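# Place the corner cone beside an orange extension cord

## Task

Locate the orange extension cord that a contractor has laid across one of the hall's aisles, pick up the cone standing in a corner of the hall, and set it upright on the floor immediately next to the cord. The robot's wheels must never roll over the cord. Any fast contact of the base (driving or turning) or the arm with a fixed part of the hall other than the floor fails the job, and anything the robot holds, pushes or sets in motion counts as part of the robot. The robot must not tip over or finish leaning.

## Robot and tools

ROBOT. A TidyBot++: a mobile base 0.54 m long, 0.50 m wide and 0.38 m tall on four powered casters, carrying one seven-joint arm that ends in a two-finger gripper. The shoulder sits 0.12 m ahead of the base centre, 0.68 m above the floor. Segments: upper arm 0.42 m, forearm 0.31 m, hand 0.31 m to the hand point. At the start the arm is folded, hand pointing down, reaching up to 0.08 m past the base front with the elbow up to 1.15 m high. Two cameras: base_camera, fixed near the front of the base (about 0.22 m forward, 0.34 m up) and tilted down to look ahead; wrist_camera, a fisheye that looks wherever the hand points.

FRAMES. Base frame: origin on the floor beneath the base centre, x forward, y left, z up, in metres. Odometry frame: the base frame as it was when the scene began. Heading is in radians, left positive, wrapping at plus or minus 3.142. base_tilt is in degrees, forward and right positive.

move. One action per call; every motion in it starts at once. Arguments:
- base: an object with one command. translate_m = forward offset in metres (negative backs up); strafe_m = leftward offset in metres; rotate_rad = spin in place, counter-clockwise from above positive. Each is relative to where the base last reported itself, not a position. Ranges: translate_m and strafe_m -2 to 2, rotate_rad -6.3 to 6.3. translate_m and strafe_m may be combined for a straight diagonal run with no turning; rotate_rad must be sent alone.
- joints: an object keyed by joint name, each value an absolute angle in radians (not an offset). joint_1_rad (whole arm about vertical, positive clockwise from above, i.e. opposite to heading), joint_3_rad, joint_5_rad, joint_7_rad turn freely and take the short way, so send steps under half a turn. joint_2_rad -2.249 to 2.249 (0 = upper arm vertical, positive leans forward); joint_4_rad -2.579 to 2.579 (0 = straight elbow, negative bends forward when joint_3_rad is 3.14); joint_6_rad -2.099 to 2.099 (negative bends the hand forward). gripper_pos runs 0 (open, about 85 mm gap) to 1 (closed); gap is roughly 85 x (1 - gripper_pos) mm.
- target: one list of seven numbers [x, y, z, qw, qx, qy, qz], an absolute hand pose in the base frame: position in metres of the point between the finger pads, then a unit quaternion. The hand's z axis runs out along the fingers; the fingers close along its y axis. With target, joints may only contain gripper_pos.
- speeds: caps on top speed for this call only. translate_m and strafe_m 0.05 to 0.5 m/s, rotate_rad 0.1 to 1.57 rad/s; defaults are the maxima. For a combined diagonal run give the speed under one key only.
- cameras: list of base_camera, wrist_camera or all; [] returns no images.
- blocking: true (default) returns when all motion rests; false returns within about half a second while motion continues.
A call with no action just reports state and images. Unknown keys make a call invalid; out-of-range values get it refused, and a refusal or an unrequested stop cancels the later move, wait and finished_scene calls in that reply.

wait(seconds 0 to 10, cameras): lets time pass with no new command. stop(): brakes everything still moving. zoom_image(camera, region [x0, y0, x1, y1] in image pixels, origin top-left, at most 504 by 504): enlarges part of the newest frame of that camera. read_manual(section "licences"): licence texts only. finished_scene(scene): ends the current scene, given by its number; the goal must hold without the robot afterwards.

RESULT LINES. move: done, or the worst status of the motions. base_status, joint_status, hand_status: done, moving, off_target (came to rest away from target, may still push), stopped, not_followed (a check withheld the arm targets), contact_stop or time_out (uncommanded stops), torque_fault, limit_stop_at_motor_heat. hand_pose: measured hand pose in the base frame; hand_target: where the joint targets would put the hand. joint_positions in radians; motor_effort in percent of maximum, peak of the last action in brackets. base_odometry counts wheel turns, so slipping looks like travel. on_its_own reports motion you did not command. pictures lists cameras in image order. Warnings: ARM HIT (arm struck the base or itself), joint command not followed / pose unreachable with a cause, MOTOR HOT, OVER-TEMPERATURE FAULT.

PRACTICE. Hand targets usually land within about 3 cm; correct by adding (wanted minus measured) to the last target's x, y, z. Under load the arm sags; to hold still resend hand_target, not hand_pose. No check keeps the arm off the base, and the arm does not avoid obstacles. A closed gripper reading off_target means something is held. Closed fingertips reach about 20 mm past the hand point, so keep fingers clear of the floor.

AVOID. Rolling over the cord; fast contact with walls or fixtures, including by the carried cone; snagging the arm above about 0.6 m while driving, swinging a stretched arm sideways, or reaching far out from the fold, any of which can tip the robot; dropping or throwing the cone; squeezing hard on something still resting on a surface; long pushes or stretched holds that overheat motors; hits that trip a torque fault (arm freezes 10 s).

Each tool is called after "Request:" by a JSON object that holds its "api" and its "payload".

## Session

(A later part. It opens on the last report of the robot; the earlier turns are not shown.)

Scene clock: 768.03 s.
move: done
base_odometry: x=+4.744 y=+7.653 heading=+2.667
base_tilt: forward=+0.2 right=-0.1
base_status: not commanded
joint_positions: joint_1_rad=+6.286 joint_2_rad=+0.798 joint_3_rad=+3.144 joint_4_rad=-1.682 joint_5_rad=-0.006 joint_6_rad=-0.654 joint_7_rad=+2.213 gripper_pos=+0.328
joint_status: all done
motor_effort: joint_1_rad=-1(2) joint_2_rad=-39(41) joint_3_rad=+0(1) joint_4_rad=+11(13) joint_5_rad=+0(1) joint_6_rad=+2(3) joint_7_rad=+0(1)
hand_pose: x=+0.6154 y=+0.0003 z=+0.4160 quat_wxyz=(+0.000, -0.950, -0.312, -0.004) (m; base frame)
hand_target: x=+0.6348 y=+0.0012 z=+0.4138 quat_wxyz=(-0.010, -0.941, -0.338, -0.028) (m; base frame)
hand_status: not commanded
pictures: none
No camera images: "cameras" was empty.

Request:
{"api": "move", "payload": {"joints": {"gripper_pos": 0.2}, "cameras": []}}

Request:
{"api": "move", "payload": {"joints": {"gripper_pos": 0.0}, "cameras": ["wrist_camera", "base_camera"]}}

Scene clock: 783.23 s.
move: done
base_odometry: x=+4.745 y=+7.653 heading=+2.667
base_tilt: forward=+0.2 right=-0.1
base_status: not commanded
joint_positions: joint_1_rad=+6.286 joint_2_rad=+0.802 joint_3_rad=+3.148 joint_4_rad=-1.682 joint_5_rad=-0.006 joint_6_rad=-0.642 joint_7_rad=+2.213 gripper_pos=+0.200
joint_status: all done
motor_effort: joint_1_rad=+0(3) joint_2_rad=-37(43) joint_3_rad=+0(4) joint_4_rad=+11(14) joint_5_rad=-1(3) joint_6_rad=+1(3) joint_7_rad=+0(1)
hand_pose: x=+0.6184 y=-0.0023 z=+0.4143 quat_wxyz=(-0.003, -0.951, -0.310, -0.007) (m; base frame)
hand_target: x=+0.6348 y=+0.0012 z=+0.4138 quat_wxyz=(-0.010, -0.941, -0.338, -0.028) (m; base frame)
hand_status: not commanded
pictures: none
No camera images: "cameras" was empty.

Scene clock: 783.87 s.
move: done
base_odometry: x=+4.745 y=+7.653 heading=+2.667
base_tilt: forward=+0.2 right=-0.1
base_status: not commanded
joint_positions: joint_1_rad=+6.286 joint_2_rad=+0.802 joint_3_rad=+3.146 joint_4_rad=-1.682 joint_5_rad=-0.006 joint_6_rad=-0.642 joint_7_rad=+2.213 gripper_pos=+0.000
joint_status: all done
motor_effort: joint_1_rad=+1(1) joint_2_rad=-38(38) joint_3_rad=+0(1) joint_4_rad=+11(12) joint_5_rad=-1(1) joint_6_rad=+2(2) joint_7_rad=+0(0)
hand_pose: x=+0.6183 y=-0.0017 z=+0.4143 quat_wxyz=(-0.002, -0.951, -0.310, -0.007) (m; base frame)
hand_target: x=+0.6348 y=+0.0012 z=+0.4138 quat_wxyz=(-0.010, -0.941, -0.338, -0.028) (m; base frame)
hand_status: not commanded
pictures: base_camera, wrist_camera
camera_calibration:
wrist_camera: T_world_to_cam=[[0.592651, -0.805453, 0.00327032, -0.367883], [-0.805248, -0.592397, 0.0253124, 0.535042], [-0.0184506, -0.0176348, -0.999674, 0.566664], [0, 0, 0, 1]] pos_world=[0.659323, 0.0306383, 0.554139]

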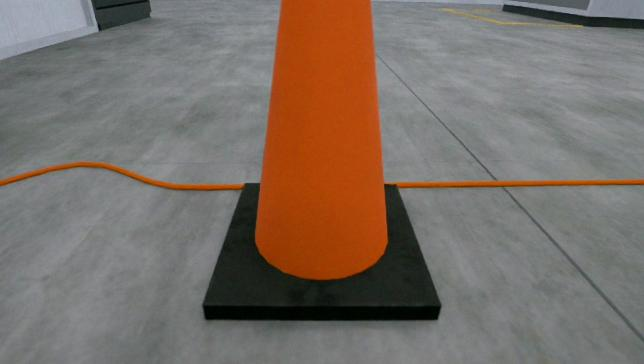

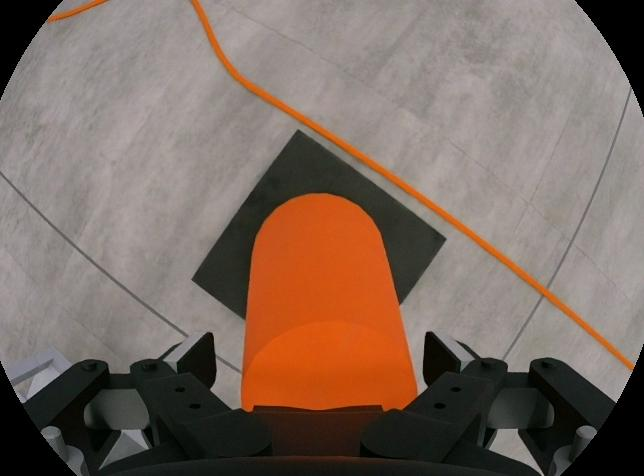

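Request:
{"api": "move", "payload": {"joints": {"joint_2_rad": 0.745, "joint_4_rad": -1.664, "joint_6_rad": -0.685}, "cameras": []}}

Request:
{"api": "move", "payload": {"joints": {"joint_2_rad": 0.69, "joint_4_rad": -1.655, "joint_6_rad": -0.75}, "cameras": ["wrist_camera", "base_camera"]}}

Scene clock: 806.03 s.
move: done
base_odometry: x=+4.745 y=+7.653 heading=+2.667
base_tilt: forward=+0.2 right=-0.1
base_status: not commanded
joint_positions: joint_1_rad=+6.286 joint_2_rad=+0.745 joint_3_rad=+3.146 joint_4_rad=-1.682 joint_5_rad=-0.006 joint_6_rad=-0.662 joint_7_rad=+2.213 gripper_pos=+0.000
joint_status: all done
motor_effort: joint_1_rad=+1(1) joint_2_rad=-37(40) joint_3_rad=+0(0) joint_4_rad=+12(13) joint_5_rad=-1(1) joint_6_rad=+1(2) joint_7_rad=+0(0)
hand_pose: x=+0.6263 y=-0.0016 z=+0.4424 quat_wxyz=(-0.008, -0.950, -0.310, -0.025) (m; base frame)
hand_target: x=+0.6293 y=+0.0012 z=+0.4464 quat_wxyz=(-0.008, -0.941, -0.338, -0.022) (m; base frame)
hand_status: not commanded
pictures: none
No camera images: "cameras" was empty.

Scene clock: 806.87 s.
move: done
base_odometry: x=+4.745 y=+7.653 heading=+2.667
base_tilt: forward=+0.2 right=-0.1
base_status: not commanded
joint_positions: joint_1_rad=+6.286 joint_2_rad=+0.692 joint_3_rad=+3.146 joint_4_rad=-1.678 joint_5_rad=-0.006 joint_6_rad=-0.708 joint_7_rad=+2.213 gripper_pos=+0.000
joint_status: all done
motor_effort: joint_1_rad=+1(2) joint_2_rad=-36(39) joint_3_rad=+0(1) joint_4_rad=+13(13) joint_5_rad=-1(1) joint_6_rad=+1(2) joint_7_rad=+0(0)
hand_pose: x=+0.6263 y=-0.0015 z=+0.4696 quat_wxyz=(-0.010, -0.950, -0.310, -0.030) (m; base frame)
hand_target: x=+0.6261 y=+0.0012 z=+0.4756 quat_wxyz=(-0.008, -0.941, -0.338, -0.022) (m; base frame)
hand_status: not commanded
pictures: base_camera, wrist_camera
camera_calibration:
wrist_camera: T_world_to_cam=[[0.591876, -0.805428, 0.0311138, -0.385287], [-0.805506, -0.592442, -0.0131506, 0.558383], [0.029025, -0.0172788, -0.999429, 0.592225], [0, 0, 0, 1]] pos_world=[0.660634, 0.0307218, 0.611218]

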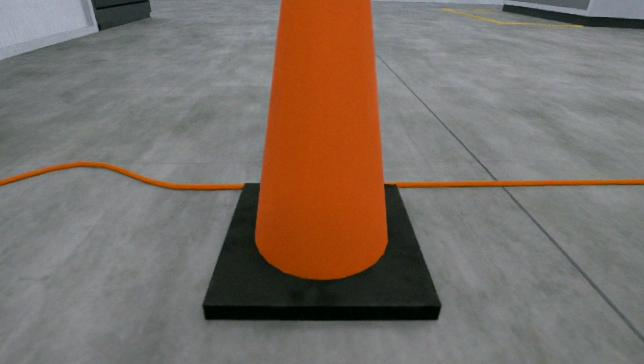

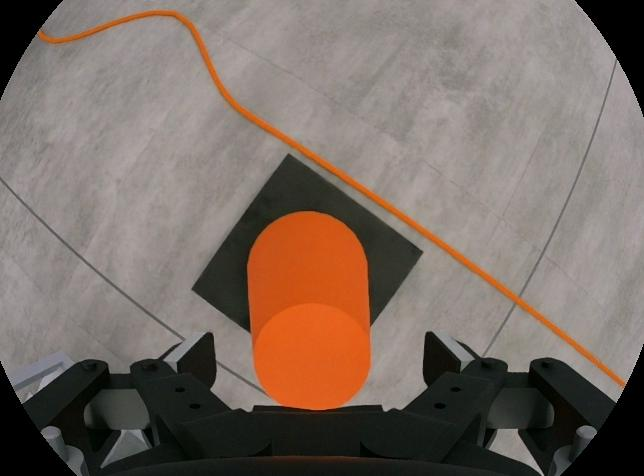

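Request:
{"api": "move", "payload": {"joints": {"joint_2_rad": 0.61, "joint_4_rad": -1.60, "joint_6_rad": -0.90}, "cameras": []}}

Request:
{"api": "move", "payload": {"joints": {"joint_2_rad": 0.50, "joint_4_rad": -1.58, "joint_6_rad": -1.04}, "cameras": ["wrist_camera", "base_camera"]}}

Scene clock: 817.43 s.
move: done
base_odometry: x=+4.745 y=+7.653 heading=+2.667
base_tilt: forward=+0.2 right=-0.1
base_status: not commanded
joint_positions: joint_1_rad=+6.286 joint_2_rad=+0.606 joint_3_rad=+3.146 joint_4_rad=-1.621 joint_5_rad=-0.006 joint_6_rad=-0.852 joint_7_rad=+2.213 gripper_pos=+0.000
joint_status: all done
motor_effort: joint_1_rad=+1(1) joint_2_rad=-35(40) joint_3_rad=+0(1) joint_4_rad=+14(15) joint_5_rad=+0(1) joint_6_rad=+1(3) joint_7_rad=+0(0)
hand_pose: x=+0.6273 y=-0.0013 z=+0.5251 quat_wxyz=(-0.009, -0.950, -0.310, -0.030) (m; base frame)
hand_target: x=+0.6222 y=+0.0012 z=+0.5280 quat_wxyz=(-0.005, -0.941, -0.338, -0.015) (m; base frame)
hand_status: not commanded
pictures: none
No camera images: "cameras" was empty.

Scene clock: 818.67 s.
move: done
base_odometry: x=+4.745 y=+7.653 heading=+2.667
base_tilt: forward=+0.2 right=-0.1
base_status: not commanded
joint_positions: joint_1_rad=+6.286 joint_2_rad=+0.497 joint_3_rad=+3.146 joint_4_rad=-1.602 joint_5_rad=-0.006 joint_6_rad=-0.990 joint_7_rad=+2.213 gripper_pos=+0.000
joint_status: all done
motor_effort: joint_1_rad=+1(1) joint_2_rad=-33(38) joint_3_rad=+0(1) joint_4_rad=+16(17) joint_5_rad=-1(1) joint_6_rad=+1(2) joint_7_rad=+0(0)
hand_pose: x=+0.6076 y=-0.0009 z=+0.5825 quat_wxyz=(-0.007, -0.950, -0.311, -0.026) (m; base frame)
hand_target: x=+0.6019 y=+0.0012 z=+0.5866 quat_wxyz=(-0.004, -0.941, -0.338, -0.010) (m; base frame)
hand_status: not commanded
pictures: base_camera, wrist_camera
camera_calibration:
wrist_camera: T_world_to_cam=[[0.592745, -0.805043, 0.023657, -0.37337], [-0.805167, -0.593016, -0.00610074, 0.540802], [0.0189403, -0.0154317, -0.999702, 0.711863], [0, 0, 0, 1]] pos_world=[0.643266, 0.0311114, 0.723783]

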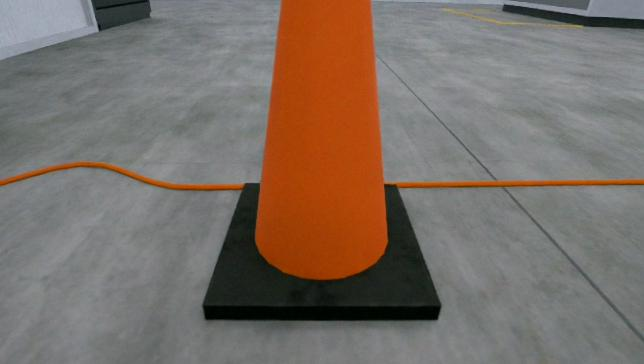

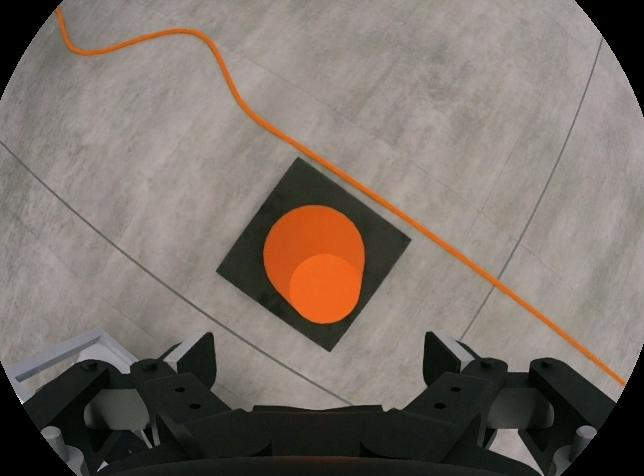

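Request:
{"api": "zoom_image", "payload": {"camera": "wrist_camera", "region": [200, 130, 440, 360]}}

Scaled by 2.100.

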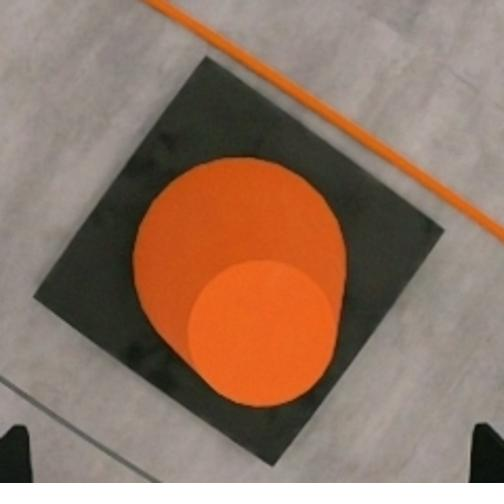

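The cone is standing upright right beside the cord and isn't touching it. The hand is clear of the cone.

Request:
{"api": "finished_scene", "payload": {"scene": 2}}

The scene is finished: the task was done.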